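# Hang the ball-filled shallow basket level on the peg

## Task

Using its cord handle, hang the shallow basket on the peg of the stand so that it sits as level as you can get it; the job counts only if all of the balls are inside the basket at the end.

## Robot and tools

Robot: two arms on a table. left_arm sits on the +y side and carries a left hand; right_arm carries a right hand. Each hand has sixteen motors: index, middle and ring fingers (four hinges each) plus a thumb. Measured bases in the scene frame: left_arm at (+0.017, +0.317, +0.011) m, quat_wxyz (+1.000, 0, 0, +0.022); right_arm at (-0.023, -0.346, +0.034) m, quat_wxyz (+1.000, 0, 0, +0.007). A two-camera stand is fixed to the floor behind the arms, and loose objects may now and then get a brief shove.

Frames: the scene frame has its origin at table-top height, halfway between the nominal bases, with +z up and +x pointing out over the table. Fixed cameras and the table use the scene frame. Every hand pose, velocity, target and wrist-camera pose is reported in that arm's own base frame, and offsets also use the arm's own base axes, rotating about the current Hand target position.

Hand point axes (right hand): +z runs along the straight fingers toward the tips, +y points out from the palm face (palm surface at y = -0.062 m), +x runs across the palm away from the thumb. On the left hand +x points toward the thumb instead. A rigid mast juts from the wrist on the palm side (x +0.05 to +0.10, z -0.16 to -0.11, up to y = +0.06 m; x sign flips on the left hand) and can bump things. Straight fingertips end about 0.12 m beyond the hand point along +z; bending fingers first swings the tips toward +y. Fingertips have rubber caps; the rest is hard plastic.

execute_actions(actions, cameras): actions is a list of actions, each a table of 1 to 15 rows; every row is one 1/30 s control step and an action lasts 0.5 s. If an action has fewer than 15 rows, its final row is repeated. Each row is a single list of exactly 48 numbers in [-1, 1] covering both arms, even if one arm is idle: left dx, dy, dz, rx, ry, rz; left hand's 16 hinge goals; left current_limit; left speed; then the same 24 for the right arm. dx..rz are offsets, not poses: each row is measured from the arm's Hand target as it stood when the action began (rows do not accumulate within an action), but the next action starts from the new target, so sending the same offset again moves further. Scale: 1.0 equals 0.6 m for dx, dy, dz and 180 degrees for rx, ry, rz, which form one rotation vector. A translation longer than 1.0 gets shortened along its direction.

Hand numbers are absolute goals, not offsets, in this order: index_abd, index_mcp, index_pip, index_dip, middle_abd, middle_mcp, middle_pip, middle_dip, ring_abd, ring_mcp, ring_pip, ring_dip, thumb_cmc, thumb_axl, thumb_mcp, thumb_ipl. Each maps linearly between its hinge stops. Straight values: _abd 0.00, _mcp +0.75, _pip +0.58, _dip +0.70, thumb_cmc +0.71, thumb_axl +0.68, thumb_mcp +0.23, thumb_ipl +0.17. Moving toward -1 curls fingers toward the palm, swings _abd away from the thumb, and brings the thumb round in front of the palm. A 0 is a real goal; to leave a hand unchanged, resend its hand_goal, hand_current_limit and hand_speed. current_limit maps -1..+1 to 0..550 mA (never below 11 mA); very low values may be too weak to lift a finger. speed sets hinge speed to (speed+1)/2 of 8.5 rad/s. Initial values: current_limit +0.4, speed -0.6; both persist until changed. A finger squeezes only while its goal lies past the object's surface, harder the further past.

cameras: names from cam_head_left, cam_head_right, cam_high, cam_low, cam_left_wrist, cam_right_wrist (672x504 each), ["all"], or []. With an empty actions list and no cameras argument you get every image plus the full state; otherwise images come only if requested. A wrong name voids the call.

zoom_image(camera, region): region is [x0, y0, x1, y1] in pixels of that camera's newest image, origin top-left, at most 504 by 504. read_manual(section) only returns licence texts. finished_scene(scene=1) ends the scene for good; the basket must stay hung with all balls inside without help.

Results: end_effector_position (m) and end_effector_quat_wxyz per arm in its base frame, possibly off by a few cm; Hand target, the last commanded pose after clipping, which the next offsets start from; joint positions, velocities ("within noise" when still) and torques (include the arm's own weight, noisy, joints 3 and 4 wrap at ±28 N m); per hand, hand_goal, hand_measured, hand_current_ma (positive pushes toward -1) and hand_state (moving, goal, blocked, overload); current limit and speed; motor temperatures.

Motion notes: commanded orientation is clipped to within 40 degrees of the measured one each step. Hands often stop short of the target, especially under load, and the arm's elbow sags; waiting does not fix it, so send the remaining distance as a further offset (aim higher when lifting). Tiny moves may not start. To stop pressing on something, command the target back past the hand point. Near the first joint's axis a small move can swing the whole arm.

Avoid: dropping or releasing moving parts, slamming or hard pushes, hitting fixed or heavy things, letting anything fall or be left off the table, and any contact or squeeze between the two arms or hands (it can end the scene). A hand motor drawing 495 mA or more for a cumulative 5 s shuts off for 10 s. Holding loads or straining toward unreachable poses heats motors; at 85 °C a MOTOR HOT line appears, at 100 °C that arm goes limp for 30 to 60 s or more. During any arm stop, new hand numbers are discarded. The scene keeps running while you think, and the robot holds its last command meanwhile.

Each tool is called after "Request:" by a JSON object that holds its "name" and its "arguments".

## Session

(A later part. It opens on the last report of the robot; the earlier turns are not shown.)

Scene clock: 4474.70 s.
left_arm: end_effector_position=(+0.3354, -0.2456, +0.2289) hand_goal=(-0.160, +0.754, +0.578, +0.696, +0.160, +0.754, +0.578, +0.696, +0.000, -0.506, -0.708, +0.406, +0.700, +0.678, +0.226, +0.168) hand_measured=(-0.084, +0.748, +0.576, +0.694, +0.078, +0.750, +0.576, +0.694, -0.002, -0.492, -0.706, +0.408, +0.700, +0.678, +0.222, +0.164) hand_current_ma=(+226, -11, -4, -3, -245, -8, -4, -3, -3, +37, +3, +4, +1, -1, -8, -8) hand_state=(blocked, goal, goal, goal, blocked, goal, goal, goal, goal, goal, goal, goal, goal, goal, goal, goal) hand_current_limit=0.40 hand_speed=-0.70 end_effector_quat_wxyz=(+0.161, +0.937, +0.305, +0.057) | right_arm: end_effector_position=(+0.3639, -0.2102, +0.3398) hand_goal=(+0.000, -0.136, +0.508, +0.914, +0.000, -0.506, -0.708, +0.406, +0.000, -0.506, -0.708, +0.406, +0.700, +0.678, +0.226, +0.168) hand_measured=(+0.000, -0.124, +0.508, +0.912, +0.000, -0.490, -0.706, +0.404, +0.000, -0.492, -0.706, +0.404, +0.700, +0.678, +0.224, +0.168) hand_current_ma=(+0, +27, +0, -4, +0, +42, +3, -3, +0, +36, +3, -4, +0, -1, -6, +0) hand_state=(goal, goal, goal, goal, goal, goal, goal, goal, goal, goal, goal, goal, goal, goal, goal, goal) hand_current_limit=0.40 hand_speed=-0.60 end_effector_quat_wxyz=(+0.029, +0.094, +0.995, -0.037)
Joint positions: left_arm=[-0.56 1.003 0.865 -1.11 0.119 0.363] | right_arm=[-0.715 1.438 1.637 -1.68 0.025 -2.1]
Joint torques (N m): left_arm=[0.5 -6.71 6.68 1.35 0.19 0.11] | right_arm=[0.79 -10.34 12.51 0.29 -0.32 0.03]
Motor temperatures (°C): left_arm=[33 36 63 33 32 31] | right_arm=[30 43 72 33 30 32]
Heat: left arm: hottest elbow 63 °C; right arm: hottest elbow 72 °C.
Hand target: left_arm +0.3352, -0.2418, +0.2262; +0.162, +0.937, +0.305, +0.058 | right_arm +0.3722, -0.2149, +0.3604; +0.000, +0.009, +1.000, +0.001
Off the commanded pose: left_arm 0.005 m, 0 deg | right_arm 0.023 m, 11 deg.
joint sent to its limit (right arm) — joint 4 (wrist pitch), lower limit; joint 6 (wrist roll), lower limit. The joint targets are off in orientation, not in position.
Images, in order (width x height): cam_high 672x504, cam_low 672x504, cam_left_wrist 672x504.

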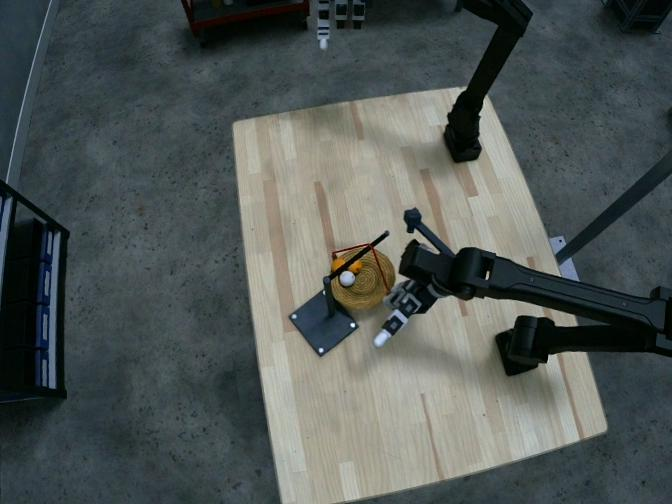

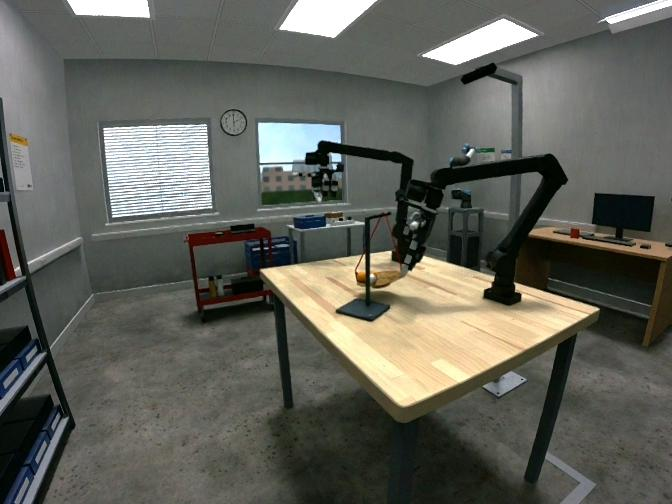

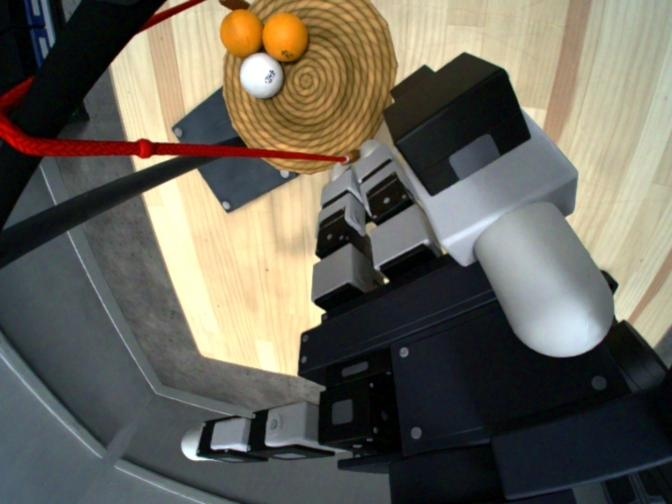

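Request:
{"name": "execute_actions", "arguments": {"actions": [[[-0.004,0.006,-0.014,0,0,0,-0.18,0.753,0.577,0.696,0.18,0.753,0.577,0.696,0,-0.507,-0.708,0.406,0.7,0.677,0.226,0.168,0.4,-0.7,0,0,0,0,0,0,0,-0.137,0.508,0.913,0,-0.507,-0.708,0.406,0,-0.507,-0.708,0.406,0.7,0.678,0.226,0.168,0.4,-0.6]]], "cameras": ["cam_left_wrist","cam_low","cam_high"]}}

Request:
{"name": "zoom_image", "arguments": {"camera": "cam_low", "region": [355, 200, 455, 300]}}

Request:
{"name": "zoom_image", "arguments": {"camera": "cam_left_wrist", "region": [310, 110, 420, 220]}}

Scene clock: 4482.57 s.
left_arm: end_effector_position=(+0.3335, -0.2422, +0.2208) hand_goal=(-0.180, +0.754, +0.578, +0.696, +0.180, +0.754, +0.578, +0.696, +0.000, -0.506, -0.708, +0.406, +0.700, +0.678, +0.226, +0.168) hand_measured=(-0.086, +0.746, +0.574, +0.694, +0.078, +0.746, +0.574, +0.694, -0.002, -0.492, -0.706, +0.408, +0.700, +0.678, +0.222, +0.164) hand_current_ma=(+290, -17, -7, -3, -320, -16, -9, -3, -3, +37, +3, +4, +1, -1, -8, -8) hand_state=(blocked, goal, goal, goal, blocked, goal, goal, goal, goal, goal, goal, goal, goal, goal, goal, goal) hand_current_limit=0.40 hand_speed=-0.70 end_effector_quat_wxyz=(+0.162, +0.937, +0.305, +0.057) | right_arm: end_effector_position=(+0.3639, -0.2102, +0.3398) hand_goal=(+0.000, -0.136, +0.508, +0.914, +0.000, -0.506, -0.708, +0.406, +0.000, -0.506, -0.708, +0.406, +0.700, +0.678, +0.226, +0.168) hand_measured=(+0.000, -0.124, +0.508, +0.912, +0.000, -0.490, -0.706, +0.404, +0.000, -0.492, -0.706, +0.404, +0.700, +0.678, +0.224, +0.168) hand_current_ma=(+0, +27, +0, -4, +0, +42, +3, -3, +0, +36, +3, -4, +0, -1, -6, +0) hand_state=(goal, goal, goal, goal, goal, goal, goal, goal, goal, goal, goal, goal, goal, goal, goal, goal) hand_current_limit=0.40 hand_speed=-0.60 end_effector_quat_wxyz=(+0.029, +0.094, +0.995, -0.037)
Joint positions: left_arm=[-0.553 0.996 0.839 -1.09 0.121 0.369] | right_arm=[-0.715 1.438 1.637 -1.68 0.025 -2.1]
Joint torques (N m): left_arm=[0.21 -6.65 6.68 1.16 0.18 0.08] | right_arm=[0.79 -10.52 12.52 0.28 -0.3 0.01]
Motor temperatures (°C): left_arm=[33 36 62 33 32 31] | right_arm=[30 43 72 33 30 32]
Heat: left arm: hottest elbow 62 °C; right arm: hottest elbow 72 °C.
Hand target: left_arm +0.3328, -0.2381, +0.2176; +0.162, +0.937, +0.305, +0.058 | right_arm +0.3722, -0.2149, +0.3604; +0.000, +0.009, +1.000, +0.001
Off the commanded pose: left_arm 0.005 m, 0 deg | right_arm 0.023 m, 11 deg.
joint sent to its limit (right arm) — joint 4 (wrist pitch), lower limit; joint 6 (wrist roll), lower limit. The joint targets are off in orientation, not in position.
Images, in order (width x height): cam_high 672x504, cam_low 672x504, cam_left_wrist 672x504.

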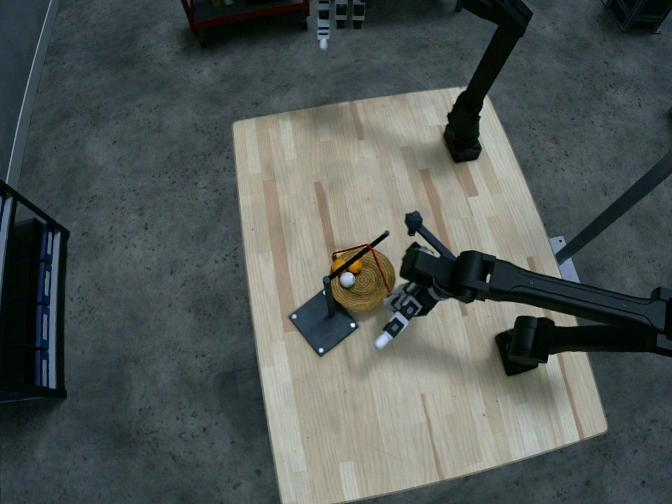

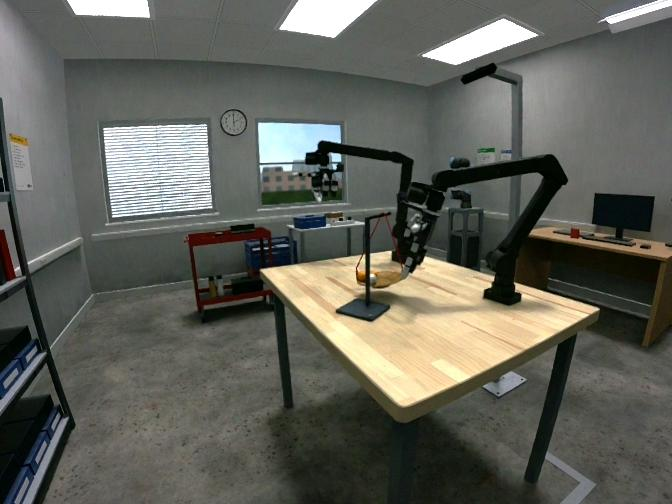

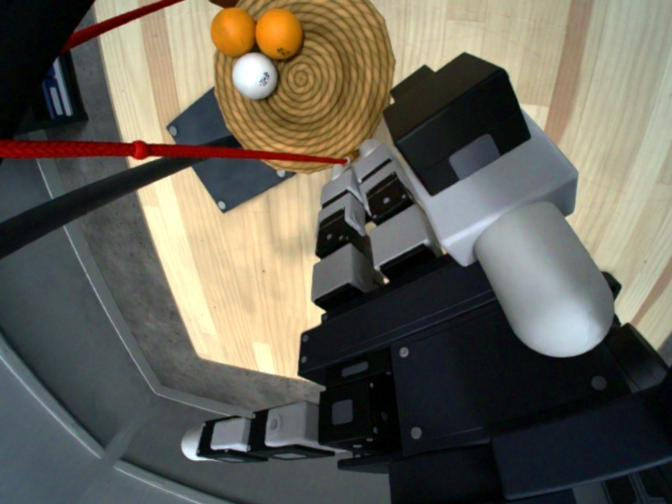

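Scaled by 5.040 from the camera's 672x504 image, which has a finer 960x720 frame.

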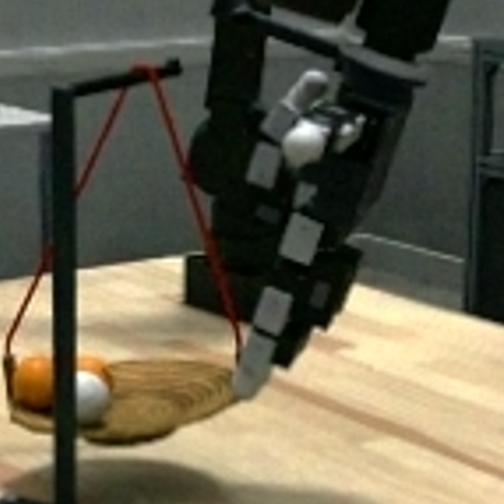

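Scaled by 4.582 from the camera's 672x504 image, which has a finer 960x720 frame.

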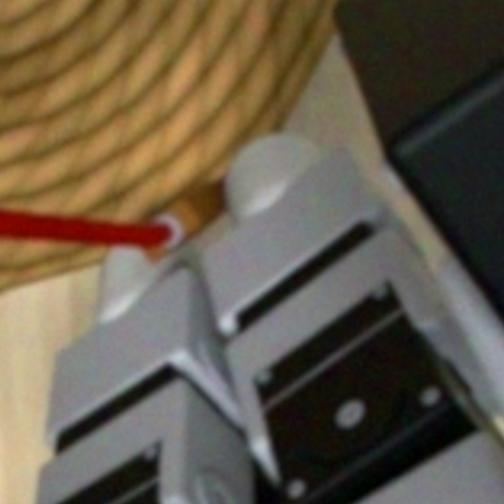

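Request:
{"name": "execute_actions", "arguments": {"actions": [[[-0.008,0.011,-0.008,0,0,0,-0.18,0.753,0.577,0.696,0.18,0.753,0.577,0.696,0,-0.507,-0.708,0.406,0.7,0.677,0.226,0.168,0.4,-0.7,0,0,0,0,0,0,0,-0.137,0.508,0.913,0,-0.507,-0.708,0.406,0,-0.507,-0.708,0.406,0.7,0.678,0.226,0.168,0.4,-0.6]],[[-0.008,0.011,-0.004,0,0,0,-0.18,0.753,0.577,0.696,0.18,0.753,0.577,0.696,0,-0.507,-0.708,0.406,0.7,0.677,0.226,0.168,0.4,-0.7,0,0,0,0,0,0,0,-0.137,0.508,0.913,0,-0.507,-0.708,0.406,0,-0.507,-0.708,0.406,0.7,0.678,0.226,0.168,0.4,-0.6]]], "cameras": ["cam_left_wrist","cam_low","cam_high"]}}

Request:
{"name": "zoom_image", "arguments": {"camera": "cam_low", "region": [355, 200, 455, 300]}}

Request:
{"name": "zoom_image", "arguments": {"camera": "cam_left_wrist", "region": [310, 110, 420, 220]}}

Scene clock: 4503.13 s.
left_arm: end_effector_position=(+0.3253, -0.2298, +0.2166) hand_goal=(-0.180, +0.754, +0.578, +0.696, +0.180, +0.754, +0.578, +0.696, +0.000, -0.506, -0.708, +0.406, +0.700, +0.678, +0.226, +0.168) hand_measured=(-0.086, +0.744, +0.572, +0.694, +0.078, +0.744, +0.570, +0.694, -0.002, -0.492, -0.706, +0.408, +0.700, +0.678, +0.222, +0.164) hand_current_ma=(+290, -25, -11, -4, -320, -25, -14, -4, -3, +37, +3, +4, +1, -1, -8, -8) hand_state=(blocked, goal, goal, goal, blocked, goal, goal, goal, goal, goal, goal, goal, goal, goal, goal, goal) hand_current_limit=0.40 hand_speed=-0.70 end_effector_quat_wxyz=(+0.166, +0.936, +0.304, +0.060) | right_arm: end_effector_position=(+0.3639, -0.2102, +0.3398) hand_goal=(+0.000, -0.136, +0.508, +0.914, +0.000, -0.506, -0.708, +0.406, +0.000, -0.506, -0.708, +0.406, +0.700, +0.678, +0.226, +0.168) hand_measured=(+0.000, -0.124, +0.508, +0.912, +0.000, -0.490, -0.706, +0.404, +0.000, -0.492, -0.706, +0.404, +0.700, +0.678, +0.224, +0.168) hand_current_ma=(+0, +27, +0, -4, +0, +42, +3, -3, +0, +36, +3, -4, +0, -1, -6, +0) hand_state=(goal, goal, goal, goal, goal, goal, goal, goal, goal, goal, goal, goal, goal, goal, goal, goal) hand_current_limit=0.40 hand_speed=-0.60 end_effector_quat_wxyz=(+0.029, +0.094, +0.995, -0.037)
Joint positions: left_arm=[-0.529 0.951 0.797 -1.084 0.129 0.393] | right_arm=[-0.715 1.438 1.637 -1.68 0.025 -2.1]
Joint torques (N m): left_arm=[0.44 -5.71 6.56 0.91 0.19 0.1] | right_arm=[0.85 -10.4 12.41 0.18 -0.32 0.01]
Motor temperatures (°C): left_arm=[33 36 61 33 32 31] | right_arm=[30 43 72 33 30 32]
Heat: left arm: hottest elbow 61 °C; right arm: hottest elbow 72 °C.
Hand target: left_arm +0.3232, -0.2249, +0.2105; +0.162, +0.937, +0.305, +0.058 | right_arm +0.3722, -0.2149, +0.3604; +0.000, +0.009, +1.000, +0.001
Off the commanded pose: left_arm 0.008 m, 1 deg | right_arm 0.023 m, 11 deg.
joint sent to its limit (right arm) — joint 4 (wrist pitch), lower limit; joint 6 (wrist roll), lower limit. The joint targets are off in orientation, not in position.
Images, in order (width x height): cam_high 672x504, cam_low 672x504, cam_left_wrist 672x504.

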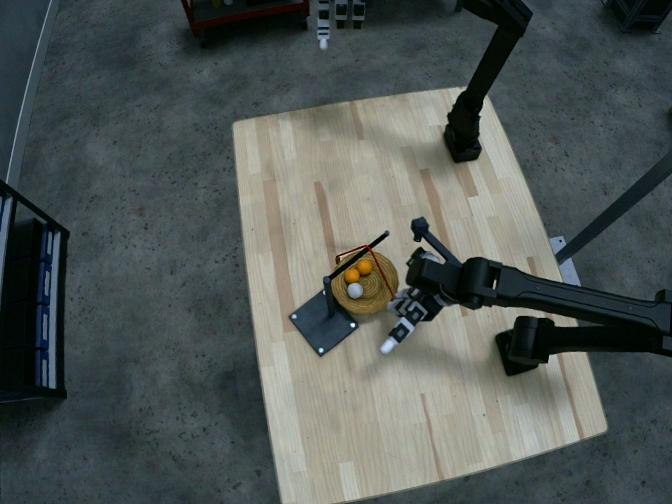

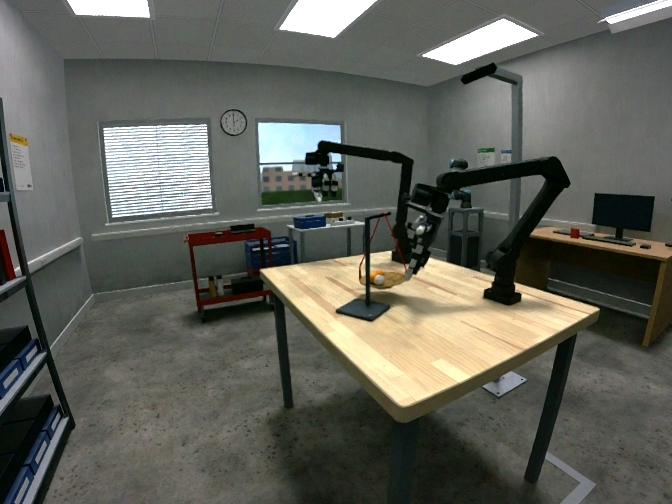

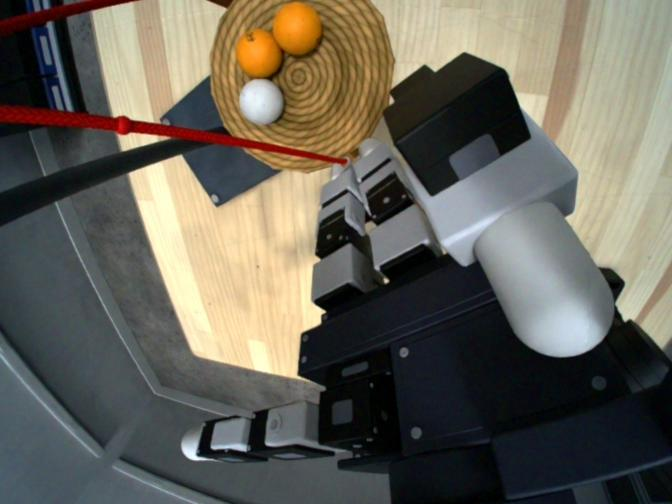

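Scaled by 5.040 from the camera's 672x504 image, which has a finer 960x720 frame.

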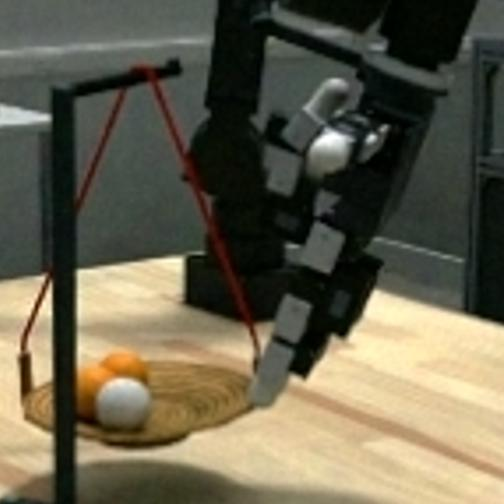

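Scaled by 4.582 from the camera's 672x504 image, which has a finer 960x720 frame.

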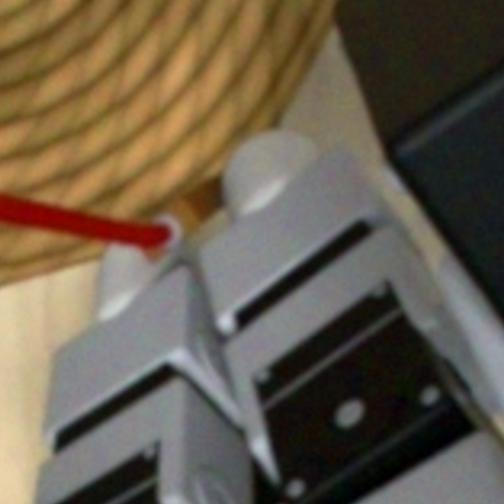

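Request:
{"name": "execute_actions", "arguments": {"actions": [[[-0.004,0.005,-0.014,0,0,0,-0.18,0.753,0.577,0.696,0.18,0.753,0.577,0.696,0,-0.507,-0.708,0.406,0.7,0.677,0.226,0.168,0.4,-0.7,0,0,0,0,0,0,0,-0.137,0.508,0.913,0,-0.507,-0.708,0.406,0,-0.507,-0.708,0.406,0.7,0.678,0.226,0.168,0.4,-0.6]]], "cameras": ["cam_left_wrist","cam_low","cam_high","cam_head_left"]}}

Request:
{"name": "zoom_image", "arguments": {"camera": "cam_low", "region": [355, 200, 455, 300]}}

Request:
{"name": "zoom_image", "arguments": {"camera": "cam_high", "region": [320, 220, 420, 320]}}

Scene clock: 4517.13 s.
left_arm: end_effector_position=(+0.3193, -0.2244, +0.2011) hand_goal=(-0.180, +0.754, +0.578, +0.696, +0.180, +0.754, +0.578, +0.696, +0.000, -0.506, -0.708, +0.406, +0.700, +0.678, +0.226, +0.168) hand_measured=(-0.104, +0.754, +0.576, +0.694, +0.094, +0.754, +0.576, +0.694, -0.002, -0.492, -0.706, +0.408, +0.700, +0.678, +0.222, +0.164) hand_current_ma=(+224, -1, -3, -3, -259, +0, -3, -3, -3, +37, +3, +4, +1, -1, -8, -8) hand_state=(blocked, goal, goal, goal, blocked, goal, goal, goal, goal, goal, goal, goal, goal, goal, goal, goal) hand_current_limit=0.40 hand_speed=-0.70 end_effector_quat_wxyz=(+0.159, +0.937, +0.306, +0.054) | right_arm: end_effector_position=(+0.3639, -0.2102, +0.3398) hand_goal=(+0.000, -0.136, +0.508, +0.914, +0.000, -0.506, -0.708, +0.406, +0.000, -0.506, -0.708, +0.406, +0.700, +0.678, +0.226, +0.168) hand_measured=(+0.000, -0.124, +0.508, +0.912, +0.000, -0.490, -0.706, +0.404, +0.000, -0.492, -0.706, +0.404, +0.700, +0.678, +0.224, +0.168) hand_current_ma=(+0, +27, +0, -4, +0, +42, +3, -3, +0, +36, +3, -4, +0, -1, -6, +0) hand_state=(goal, goal, goal, goal, goal, goal, goal, goal, goal, goal, goal, goal, goal, goal, goal, goal) hand_current_limit=0.40 hand_speed=-0.60 end_effector_quat_wxyz=(+0.029, +0.094, +0.995, -0.037)
Joint positions: left_arm=[-0.523 0.945 0.76 -1.073 0.131 0.397] | right_arm=[-0.715 1.438 1.637 -1.68 0.025 -2.1]
Joint torques (N m): left_arm=[0.32 -5.66 7.23 1.22 0.16 0.11] | right_arm=[0.73 -10.52 12.49 0.29 -0.31 0.01]
Motor temperatures (°C): left_arm=[33 36 60 33 32 31] | right_arm=[30 43 72 33 30 32]
Heat: left arm: hottest elbow 60 °C; right arm: hottest elbow 72 °C.
Hand target: left_arm +0.3208, -0.2220, +0.2021; +0.162, +0.937, +0.305, +0.058 | right_arm +0.3722, -0.2149, +0.3604; +0.000, +0.009, +1.000, +0.001
Off the commanded pose: left_arm 0.003 m, 1 deg | right_arm 0.023 m, 11 deg.
joint sent to its limit (right arm) — joint 4 (wrist pitch), lower limit; joint 6 (wrist roll), lower limit. The joint targets are off in orientation, not in position.
Images, in order (width x height): cam_head_left 672x504, cam_high 672x504, cam_low 672x504, cam_left_wrist 672x504.

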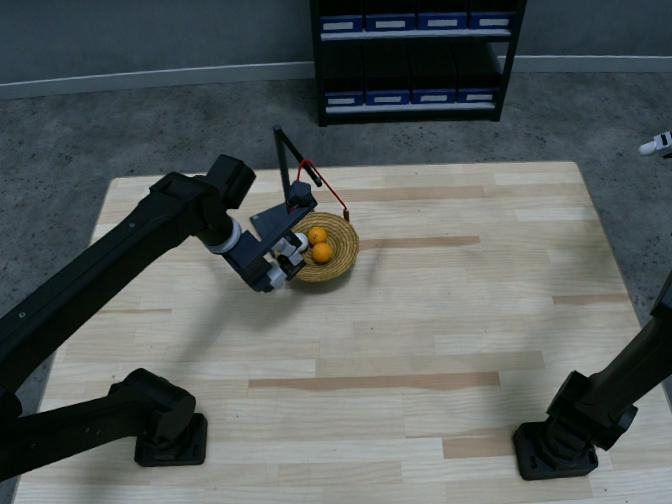

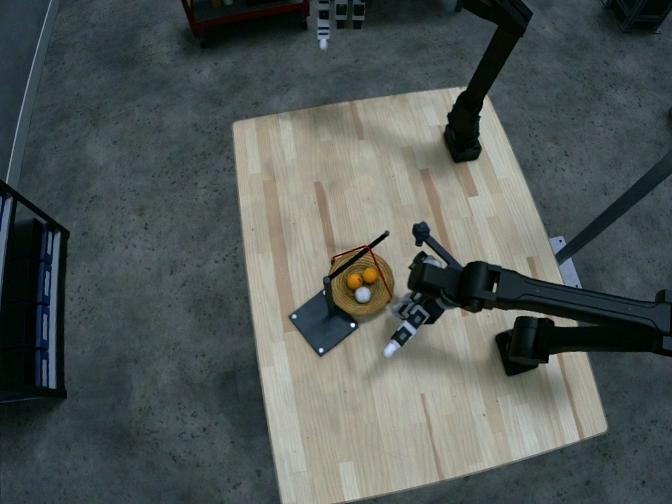

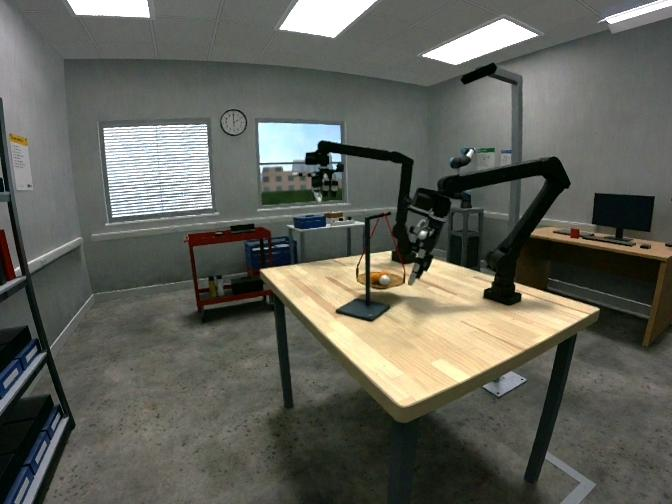

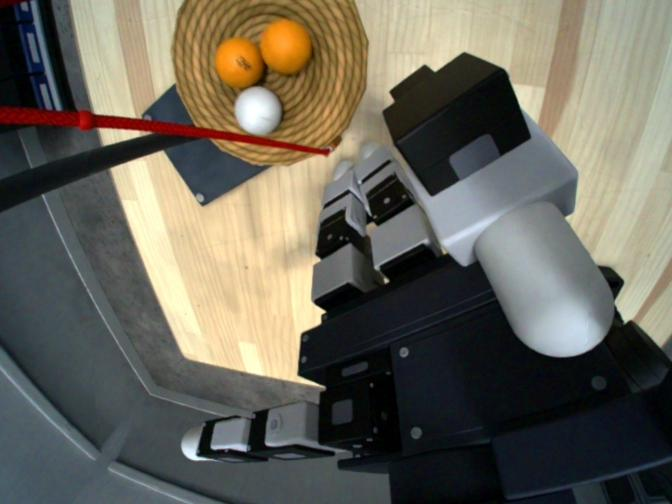

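Scaled by 5.040 from the camera's 672x504 image, which has a finer 960x720 frame.

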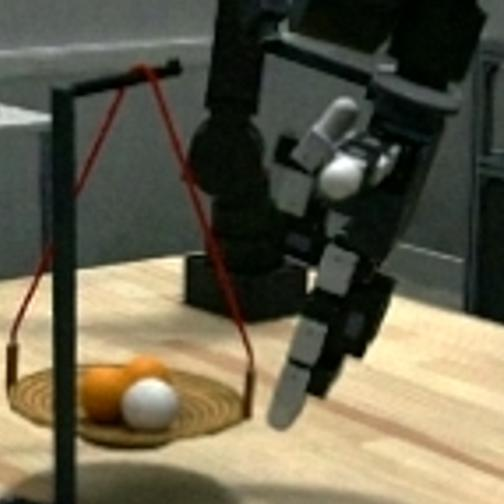

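Scaled by 5.040 from the camera's 672x504 image, which has a finer 960x720 frame.

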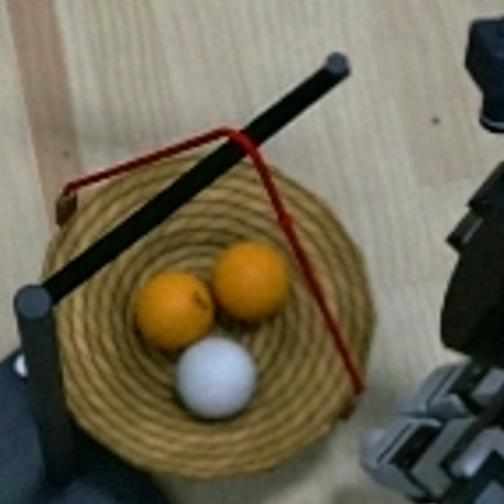

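Request:
{"name": "execute_actions", "arguments": {"actions": [[[-0.02,0.03,0.01,0,0,0,-0.05,0.753,0.577,0.696,0.05,0.753,0.577,0.696,0,-0.507,-0.708,0.406,0.7,0.677,0.226,0.168,0.4,-0.7,0,0,0,0,0,0,0,-0.137,0.508,0.913,0,-0.507,-0.708,0.406,0,-0.507,-0.708,0.406,0.7,0.678,0.226,0.168,0.4,-0.6]],[[-0.03,0.045,0.02,0,0,0,0,0.753,0.577,0.696,0,0.753,0.577,0.696,0,-0.507,-0.708,0.406,0.7,0.677,0.226,0.168,0.4,-0.7,0,0,0,0,0,0,0,-0.137,0.508,0.913,0,-0.507,-0.708,0.406,0,-0.507,-0.708,0.406,0.7,0.678,0.226,0.168,0.4,-0.6]]], "cameras": ["cam_left_wrist","cam_low","cam_high","cam_head_left","cam_head_right"]}}

Request:
{"name": "zoom_image", "arguments": {"camera": "cam_low", "region": [350, 205, 420, 300]}}

Request:
{"name": "zoom_image", "arguments": {"camera": "cam_high", "region": [320, 220, 420, 320]}}

Request:
{"name": "zoom_image", "arguments": {"camera": "cam_head_left", "region": [260, 120, 380, 290]}}

Scene clock: 4531.33 s.
left_arm: end_effector_position=(+0.2927, -0.1794, +0.2215) hand_goal=(+0.000, +0.754, +0.578, +0.696, +0.000, +0.754, +0.578, +0.696, +0.000, -0.506, -0.708, +0.406, +0.700, +0.678, +0.226, +0.168) hand_measured=(-0.002, +0.754, +0.576, +0.694, +0.004, +0.754, +0.576, +0.694, -0.002, -0.492, -0.706, +0.408, +0.702, +0.678, +0.222, +0.164) hand_current_ma=(-3, +0, -2, -3, +4, +1, -2, -3, -3, +36, +2, +4, +1, -1, -8, -8) hand_state=(goal, goal, goal, goal, goal, goal, goal, goal, goal, goal, goal, goal, goal, goal, goal, goal) hand_current_limit=0.40 hand_speed=-0.70 end_effector_quat_wxyz=(+0.164, +0.936, +0.306, +0.061) | right_arm: end_effector_position=(+0.3639, -0.2102, +0.3398) hand_goal=(+0.000, -0.136, +0.508, +0.914, +0.000, -0.506, -0.708, +0.406, +0.000, -0.506, -0.708, +0.406, +0.700, +0.678, +0.226, +0.168) hand_measured=(+0.000, -0.124, +0.508, +0.912, +0.000, -0.490, -0.706, +0.404, +0.000, -0.492, -0.706, +0.404, +0.700, +0.678, +0.224, +0.168) hand_current_ma=(+0, +27, +0, -4, +0, +42, +3, -3, +0, +36, +3, -4, +0, -1, -6, +0) hand_state=(goal, goal, goal, goal, goal, goal, goal, goal, goal, goal, goal, goal, goal, goal, goal, goal) hand_current_limit=0.40 hand_speed=-0.60 end_effector_quat_wxyz=(+0.029, +0.094, +0.995, -0.037)
Joint positions: left_arm=[-0.402 0.788 0.731 -1.202 0.166 0.511] | right_arm=[-0.715 1.438 1.637 -1.68 0.025 -2.1]
Joint torques (N m): left_arm=[0.5 -3.37 7.49 0.55 0.3 0.11] | right_arm=[0.79 -10.46 12.48 0.28 -0.32 0.01]
Motor temperatures (°C): left_arm=[33 36 60 33 32 31] | right_arm=[30 43 72 33 30 32]
Heat: left arm: hottest elbow 60 °C; right arm: hottest elbow 72 °C.
Hand target: left_arm +0.2907, -0.1769, +0.2201; +0.162, +0.937, +0.305, +0.058 | right_arm +0.3722, -0.2149, +0.3604; +0.000, +0.009, +1.000, +0.001
Off the commanded pose: left_arm 0.003 m, 0 deg | right_arm 0.023 m, 11 deg.
joint sent to its limit (right arm) — joint 4 (wrist pitch), lower limit; joint 6 (wrist roll), lower limit. The joint targets are off in orientation, not in position.
Images, in order (width x height): cam_head_left 672x504, cam_head_right 672x504, cam_high 672x504, cam_low 672x504, cam_left_wrist 672x504.

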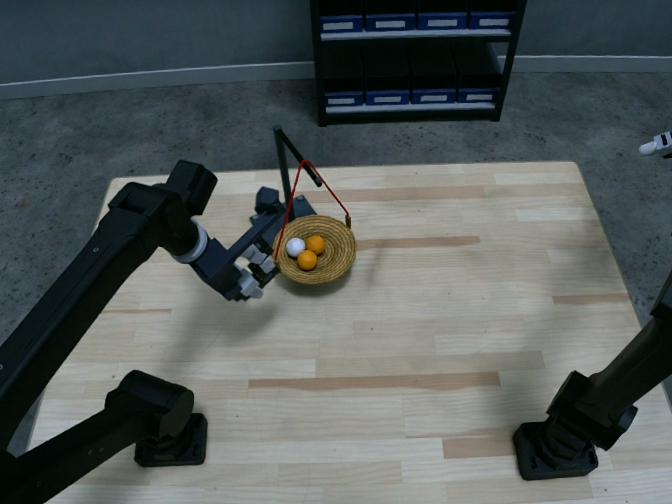

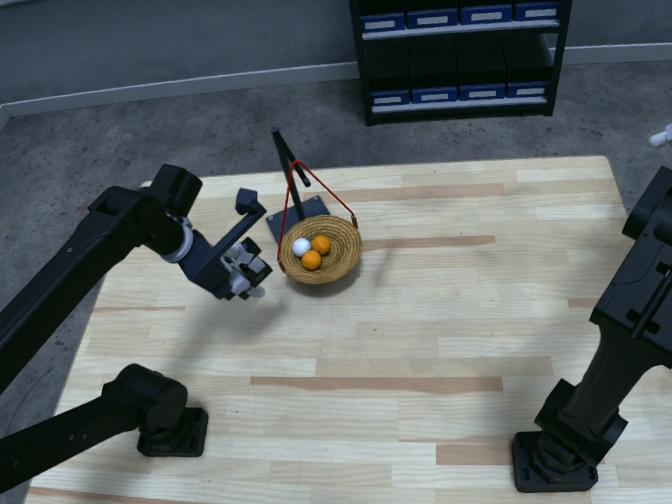

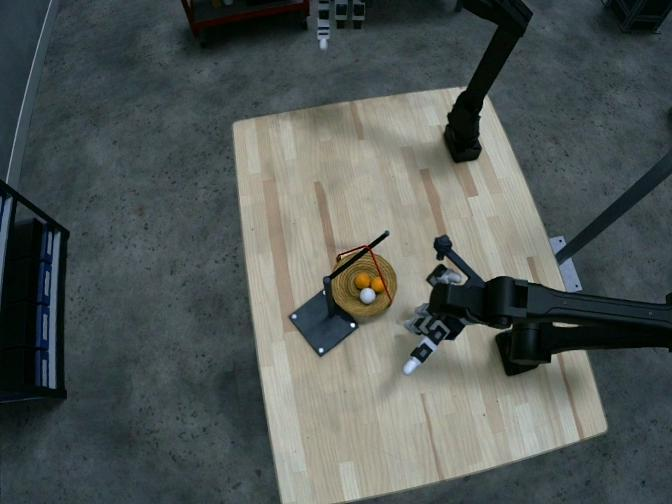

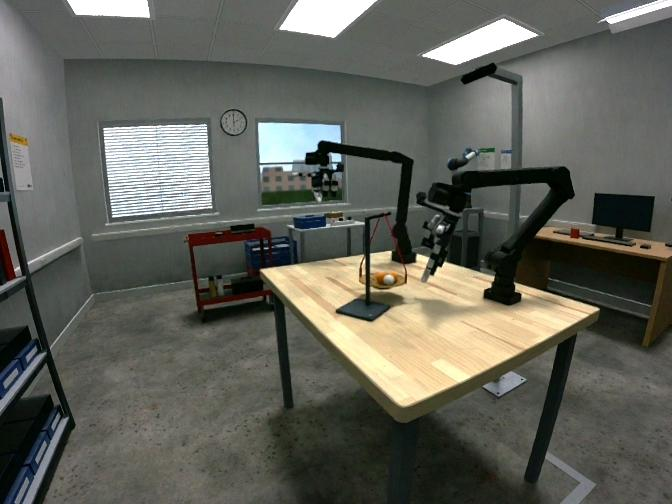

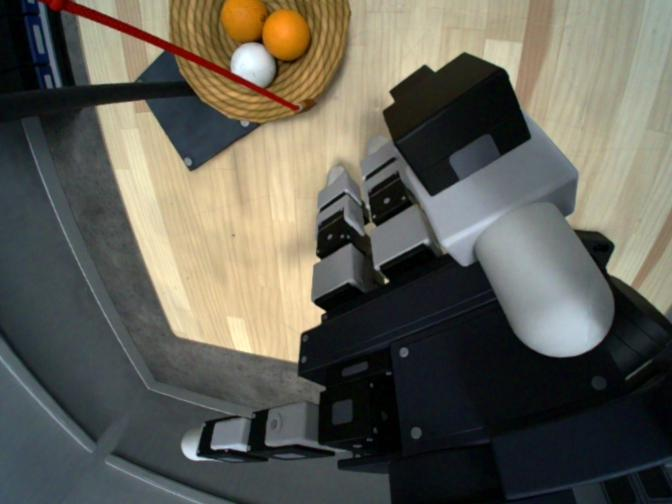

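Scaled by 5.305 from the camera's 672x504 image, which has a finer 960x720 frame.

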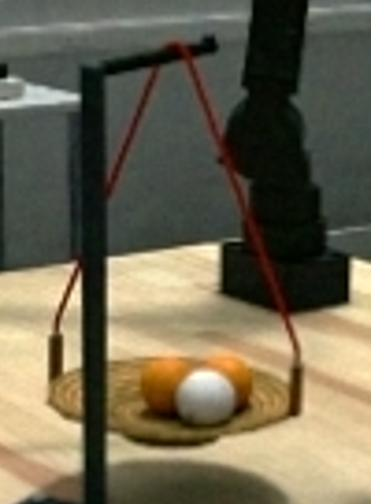

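Scaled by 5.040 from the camera's 672x504 image, which has a finer 960x720 frame.

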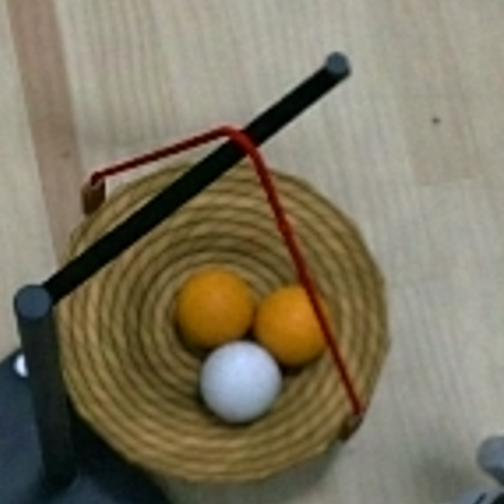

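Scaled by 2.965 from the camera's 672x504 image, which has a finer 960x720 frame.

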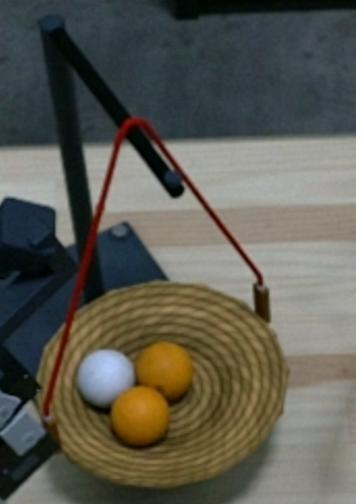

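Request:
{"name": "zoom_image", "arguments": {"camera": "cam_low", "region": [354, 250, 412, 294]}}

Request:
{"name": "zoom_image", "arguments": {"camera": "cam_head_left", "region": [268, 200, 362, 290]}}

Request:
{"name": "zoom_image", "arguments": {"camera": "cam_head_right", "region": [262, 150, 372, 290]}}

Scaled by 8.690 from the camera's 672x504 image, which has a finer 960x720 frame.

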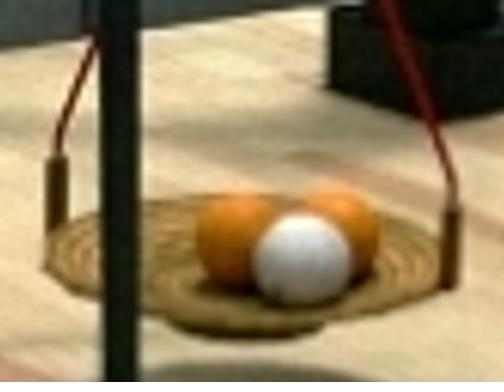

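Scaled by 5.362 from the camera's 672x504 image, which has a finer 960x720 frame.

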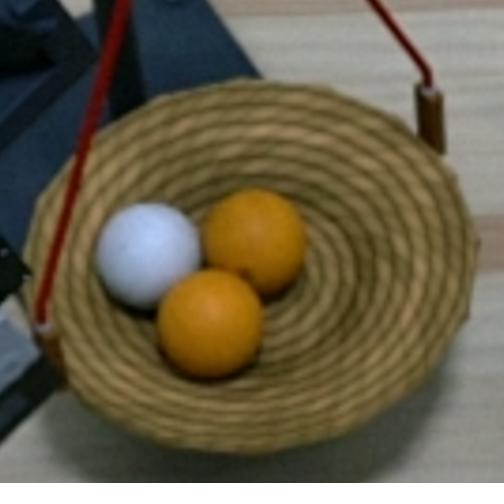

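Scaled by 3.600 from the camera's 672x504 image, which has a finer 960x720 frame.

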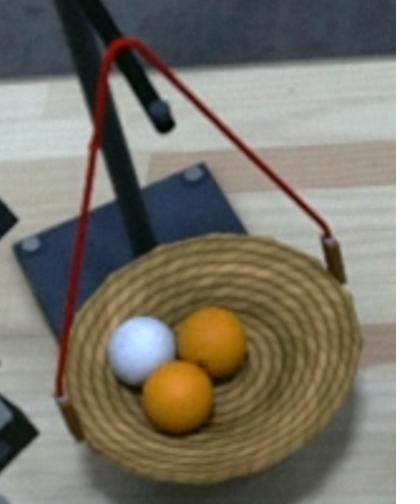

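Request:
{"name": "execute_actions", "arguments": {"actions": [[[-0.05,0.08,0.02,0,0,0,0,0.753,0.577,0.696,0,0.753,0.577,0.696,0,-0.507,-0.708,0.406,0.7,0.677,0.226,0.168,0.4,-0.7,0,0,0,0,0,0,0,-0.137,0.508,0.913,0,-0.507,-0.708,0.406,0,-0.507,-0.708,0.406,0.7,0.678,0.226,0.168,0.4,-0.6]],[[-0.05,0.08,0.02,0,0,0,0,0.753,0.577,0.696,0,0.753,0.577,0.696,0,-0.507,-0.708,0.406,0.7,0.677,0.226,0.168,0.4,-0.7,0,0,0,0,0,0,0,-0.137,0.508,0.913,0,-0.507,-0.708,0.406,0,-0.507,-0.708,0.406,0.7,0.678,0.226,0.168,0.4,-0.6]]], "cameras": ["cam_low","cam_high","cam_head_left","cam_head_right"]}}

Request:
{"name": "zoom_image", "arguments": {"camera": "cam_low", "region": [350, 205, 420, 300]}}

Request:
{"name": "zoom_image", "arguments": {"camera": "cam_high", "region": [320, 220, 420, 320]}}

Request:
{"name": "zoom_image", "arguments": {"camera": "cam_head_left", "region": [260, 150, 370, 290]}}

Scene clock: 4608.47 s.
left_arm: end_effector_position=(+0.2294, -0.0819, +0.2405) hand_goal=(+0.000, +0.754, +0.578, +0.696, +0.000, +0.754, +0.578, +0.696, +0.000, -0.506, -0.708, +0.406, +0.700, +0.678, +0.226, +0.168) hand_measured=(-0.002, +0.754, +0.576, +0.694, +0.002, +0.754, +0.576, +0.694, -0.002, -0.492, -0.706, +0.408, +0.702, +0.678, +0.222, +0.164) hand_current_ma=(-2, +1, -2, -3, +3, +1, -2, -3, -3, +34, +2, +4, +3, -1, -8, -8) hand_state=(goal, goal, goal, goal, goal, goal, goal, goal, goal, goal, goal, goal, goal, goal, goal, goal) hand_current_limit=0.40 hand_speed=-0.70 end_effector_quat_wxyz=(+0.161, +0.936, +0.308, +0.062) | right_arm: end_effector_position=(+0.3639, -0.2102, +0.3398) hand_goal=(+0.000, -0.136, +0.508, +0.914, +0.000, -0.506, -0.708, +0.406, +0.000, -0.506, -0.708, +0.406, +0.700, +0.678, +0.226, +0.168) hand_measured=(+0.000, -0.124, +0.508, +0.912, +0.000, -0.490, -0.706, +0.404, +0.000, -0.492, -0.706, +0.404, +0.700, +0.678, +0.224, +0.168) hand_current_ma=(+0, +27, +0, -4, +0, +42, +3, -3, +0, +36, +3, -4, +0, -1, -6, +0) hand_state=(goal, goal, goal, goal, goal, goal, goal, goal, goal, goal, goal, goal, goal, goal, goal, goal) hand_current_limit=0.40 hand_speed=-0.60 end_effector_quat_wxyz=(+0.029, +0.094, +0.995, -0.037)
Joint positions: left_arm=[0.118 0.556 0.711 -1.534 0.29 1.024] | right_arm=[-0.715 1.438 1.637 -1.68 0.025 -2.1]
Joint torques (N m): left_arm=[0.32 1.44 8.46 0.32 0.51 0.11] | right_arm=[0.73 -10.58 12.46 0.21 -0.31 0.01]
Motor temperatures (°C): left_arm=[33 35 61 33 32 31] | right_arm=[30 43 72 33 30 32]
Heat: left arm: hottest elbow 61 °C; right arm: hottest elbow 72 °C.
Hand target: left_arm +0.2308, -0.0809, +0.2441; +0.162, +0.937, +0.305, +0.059 | right_arm +0.3722, -0.2149, +0.3604; +0.000, +0.009, +1.000, +0.001
Off the commanded pose: left_arm 0.004 m, 1 deg | right_arm 0.023 m, 11 deg.
joint sent to its limit (right arm) — joint 4 (wrist pitch), lower limit; joint 6 (wrist roll), lower limit. The joint targets are off in orientation, not in position.
Images, in order (width x height): cam_head_left 672x504, cam_head_right 672x504, cam_high 672x504, cam_low 672x504.

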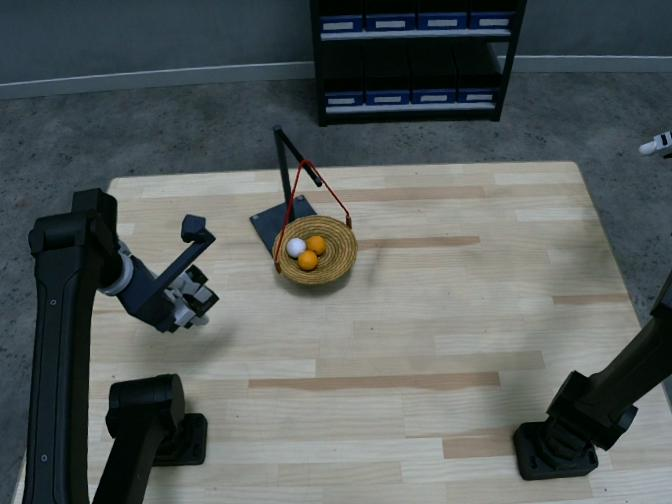

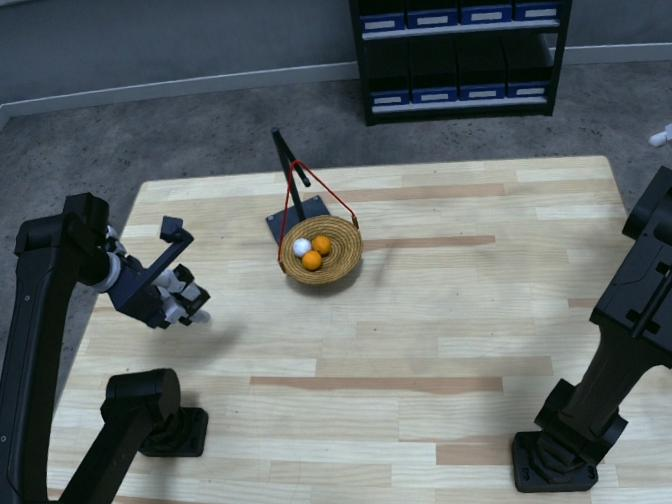

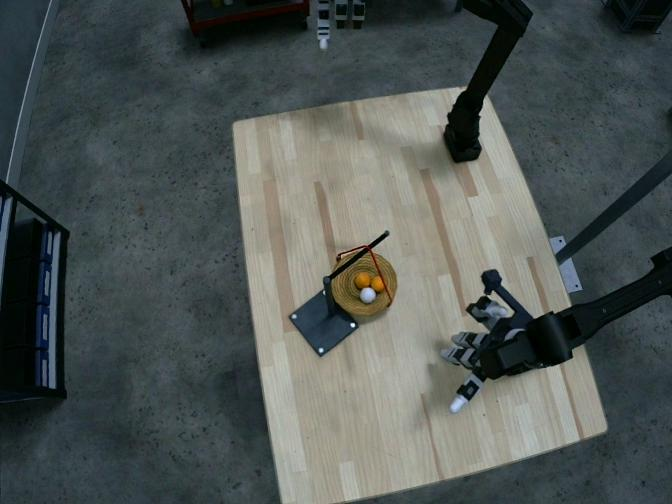

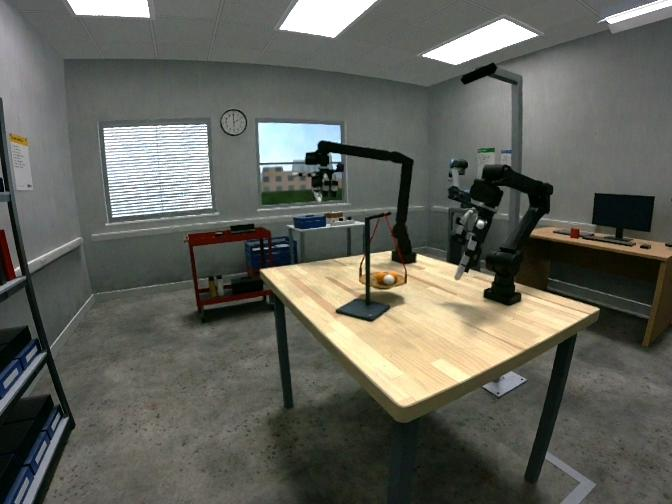

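Scaled by 5.305 from the camera's 672x504 image, which has a finer 960x720 frame.

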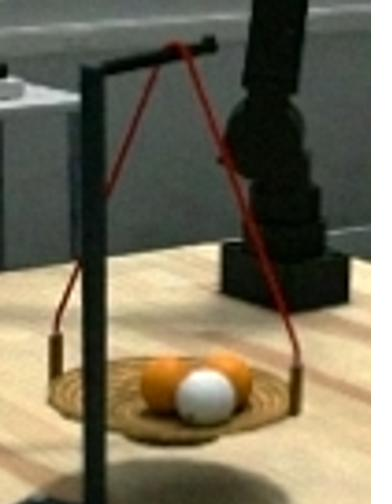

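Scaled by 5.040 from the camera's 672x504 image, which has a finer 960x720 frame.

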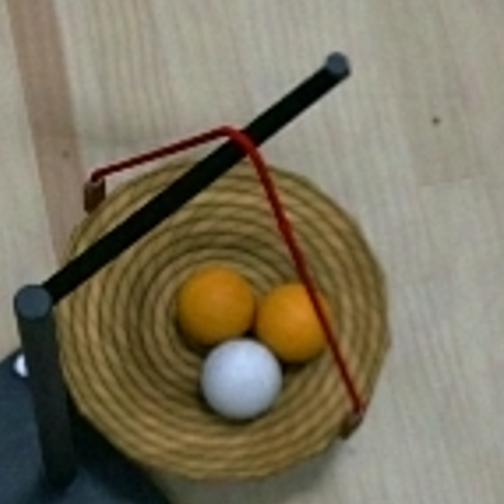

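Scaled by 3.600 from the camera's 672x504 image, which has a finer 960x720 frame.

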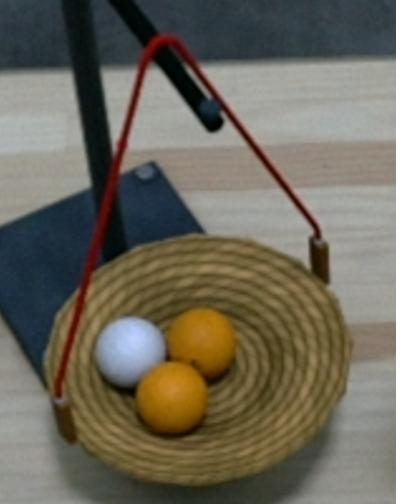

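Request:
{"name": "finished_scene", "arguments": {"scene": 1}}

The scene is finished: the task was done.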